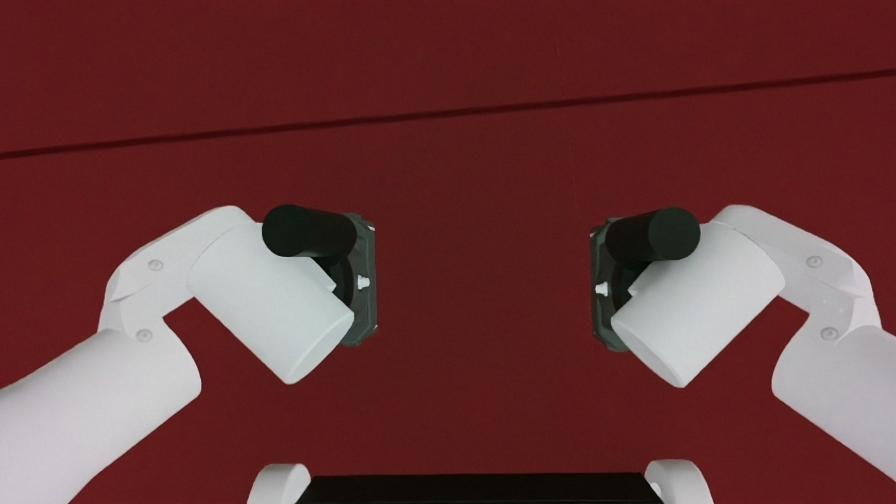

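>>> move(
  joints={"torso_squat_rad": 0.66, "torso_shift_rad": 0.2, "torso_pitch_rad": 1.0, "left_shoulder_pitch_rad": -1.1, "left_shoulder_roll_rad": 0.1, "left_shoulder_yaw_rad": 0.1, "left_elbow_rad": -0.6, "left_forearm_roll_rad": 0.15, "left_wrist_pitch_rad": 0.75, "left_hand_roll_rad": 0.1},
  min_time_s=2,
)

>>> move(
  target={"side": "left", "x": 0.355, "y": 0.127, "z": 0.31, "quat_wxyz": [0.99813, -0.06105, 0, 0]},
  min_time_s=1.5,
  cameras=["head_camera"],
)

Scene clock: 416.87 s.
Joint torques (N m): left_arm=[-6.92 -1.69 1.6 -3.49 -0.05 0.07 -0.14] | right_arm=[-7.13 -0.4 -3.84 -4.28 -0.18 -0.35 0.21]
External joint torques (N m): left_arm=[0.12 -0.4 1.97 0.82 -0.27 -0.03 -0.14] | right_arm=[-1.57 1.38 -2.28 0.44 -0.24 -0.17 0.21]
Wrist force (N): left_arm=[2.2 0.8 -8.0] | right_arm=[-0.5 1.0 -4.3]
Wrist torque (N m): left_arm=[-0.14 0.29 0.20] | right_arm=[-0.17 0.04 -0.13]
Wrist force, peak (N): left_arm=[0.8 2.2 -8.8] | right_arm=[-0.8 1.0 -5.1]
move: done
base_odometry: x=-0.020 y=+1.241 heading=-0.042
lidar_m: 0.83 1.47 1.88 4.14 1.76 1.19 1.11 1.14 1.47 3.20 1.27 1.06
base_status: not commanded
joint_positions: torso_squat_rad=+0.660 torso_shift_rad=+0.200 torso_pitch_rad=+1.000 torso_yaw_rad=+0.000 left_shoulder_pitch_rad=-1.100 left_shoulder_roll_rad=+0.100 left_shoulder_yaw_rad=+0.100 left_elbow_rad=-0.600 left_forearm_roll_rad=+0.150 left_wrist_pitch_rad=+0.750 left_hand_roll_rad=+0.100 left_gripper_m=+0.099 right_shoulder_pitch_rad=-1.025 right_shoulder_roll_rad=-0.436 right_shoulder_yaw_rad=+0.733 right_elbow_rad=-0.936 right_forearm_roll_rad=-0.417 right_wrist_pitch_rad=+0.681 right_hand_roll_rad=-0.743 right_gripper_m=+0.099 head_pan_rad=+0.000 head_tilt_rad=+0.600
joint_status: all done
wheel_motors_off: 0
motor_effort: left_wheel=-3(5) right_wheel=+4(5)
chest: x=+0.1423 y=+0.0001 z=+0.9896 quat_wxyz=(+0.878, +0.000, +0.479, +0.000) (m; base frame)
left_hand: x=+0.3539 y=+0.1132 z=+0.3135 quat_wxyz=(+0.996, -0.075, +0.057, -0.002) (m; base frame)
right_hand: x=+0.3584 y=-0.1266 z=+0.3280 quat_wxyz=(+0.998, +0.061, -0.001, +0.000) (m; base frame)
pictures: none

Scene clock: 418.70 s.
Joint torques (N m): left_arm=[-4.11 -2.75 -0.91 -5.43 -0.18 -0.61 0.21] | right_arm=[-7.07 -0.2 -3.59 -4.38 -0.29 -0.16 0.15]
External joint torques (N m): left_arm=[1.26 -1.36 -0.45 -0.73 -0.33 -0.48 0.22] | right_arm=[-1.51 1.58 -2.03 0.34 -0.34 0.02 0.15]
Wrist force (N): left_arm=[1.0 0.7 -7.7] | right_arm=[0.0 1.3 -4.6]
Wrist torque (N m): left_arm=[-0.20 0.20 0.07] | right_arm=[-0.21 0.11 -0.12]
Wrist force, peak (N): left_arm=[1.0 1.1 -8.7] | right_arm=[0.0 0.9 -5.2]
move: done
base_odometry: x=-0.020 y=+1.241 heading=-0.042
lidar_m: 0.84 1.47 1.88 4.15 1.75 1.18 1.11 1.15 1.47 3.21 1.27 1.05
base_status: not commanded
joint_positions: torso_squat_rad=+0.660 torso_shift_rad=+0.200 torso_pitch_rad=+1.000 torso_yaw_rad=+0.000 left_shoulder_pitch_rad=-0.982 left_shoulder_roll_rad=+0.091 left_shoulder_yaw_rad=+0.080 left_elbow_rad=-0.739 left_forearm_roll_rad=+0.085 left_wrist_pitch_rad=+0.665 left_hand_roll_rad=+0.138 left_gripper_m=+0.099 right_shoulder_pitch_rad=-1.025 right_shoulder_roll_rad=-0.436 right_shoulder_yaw_rad=+0.733 right_elbow_rad=-0.936 right_forearm_roll_rad=-0.417 right_wrist_pitch_rad=+0.681 right_hand_roll_rad=-0.743 right_gripper_m=+0.099 head_pan_rad=+0.000 head_tilt_rad=+0.600
joint_status: all done
wheel_motors_off: 0
motor_effort: left_wheel=-4(5) right_wheel=+2(6)
chest: x=+0.1423 y=+0.0001 z=+0.9896 quat_wxyz=(+0.878, +0.000, +0.479, +0.000) (m; base frame)
left_hand: x=+0.3550 y=+0.1271 z=+0.3105 quat_wxyz=(+0.998, -0.062, +0.000, +0.000) (m; base frame)
left_hand_status: reached (checked arc, planned for 1.5 s): 0 mm and 0.1 deg off.
right_hand: x=+0.3584 y=-0.1266 z=+0.3280 quat_wxyz=(+0.998, +0.061, -0.001, +0.000) (m; base frame)
pictures: head_camera
camera_calibration:
head_camera: T_world_to_cam=[[-0.0255547, -0.999502, -0.0185348, 0.0273612], [-0.999282, 0.0260591, -0.0274981, 0.403615], [0.0279674, 0.0178188, -0.99945, 1.01469], [0, 0, 0, 1]] pos_world=[0.375647, -0.00125083, 1.02573]

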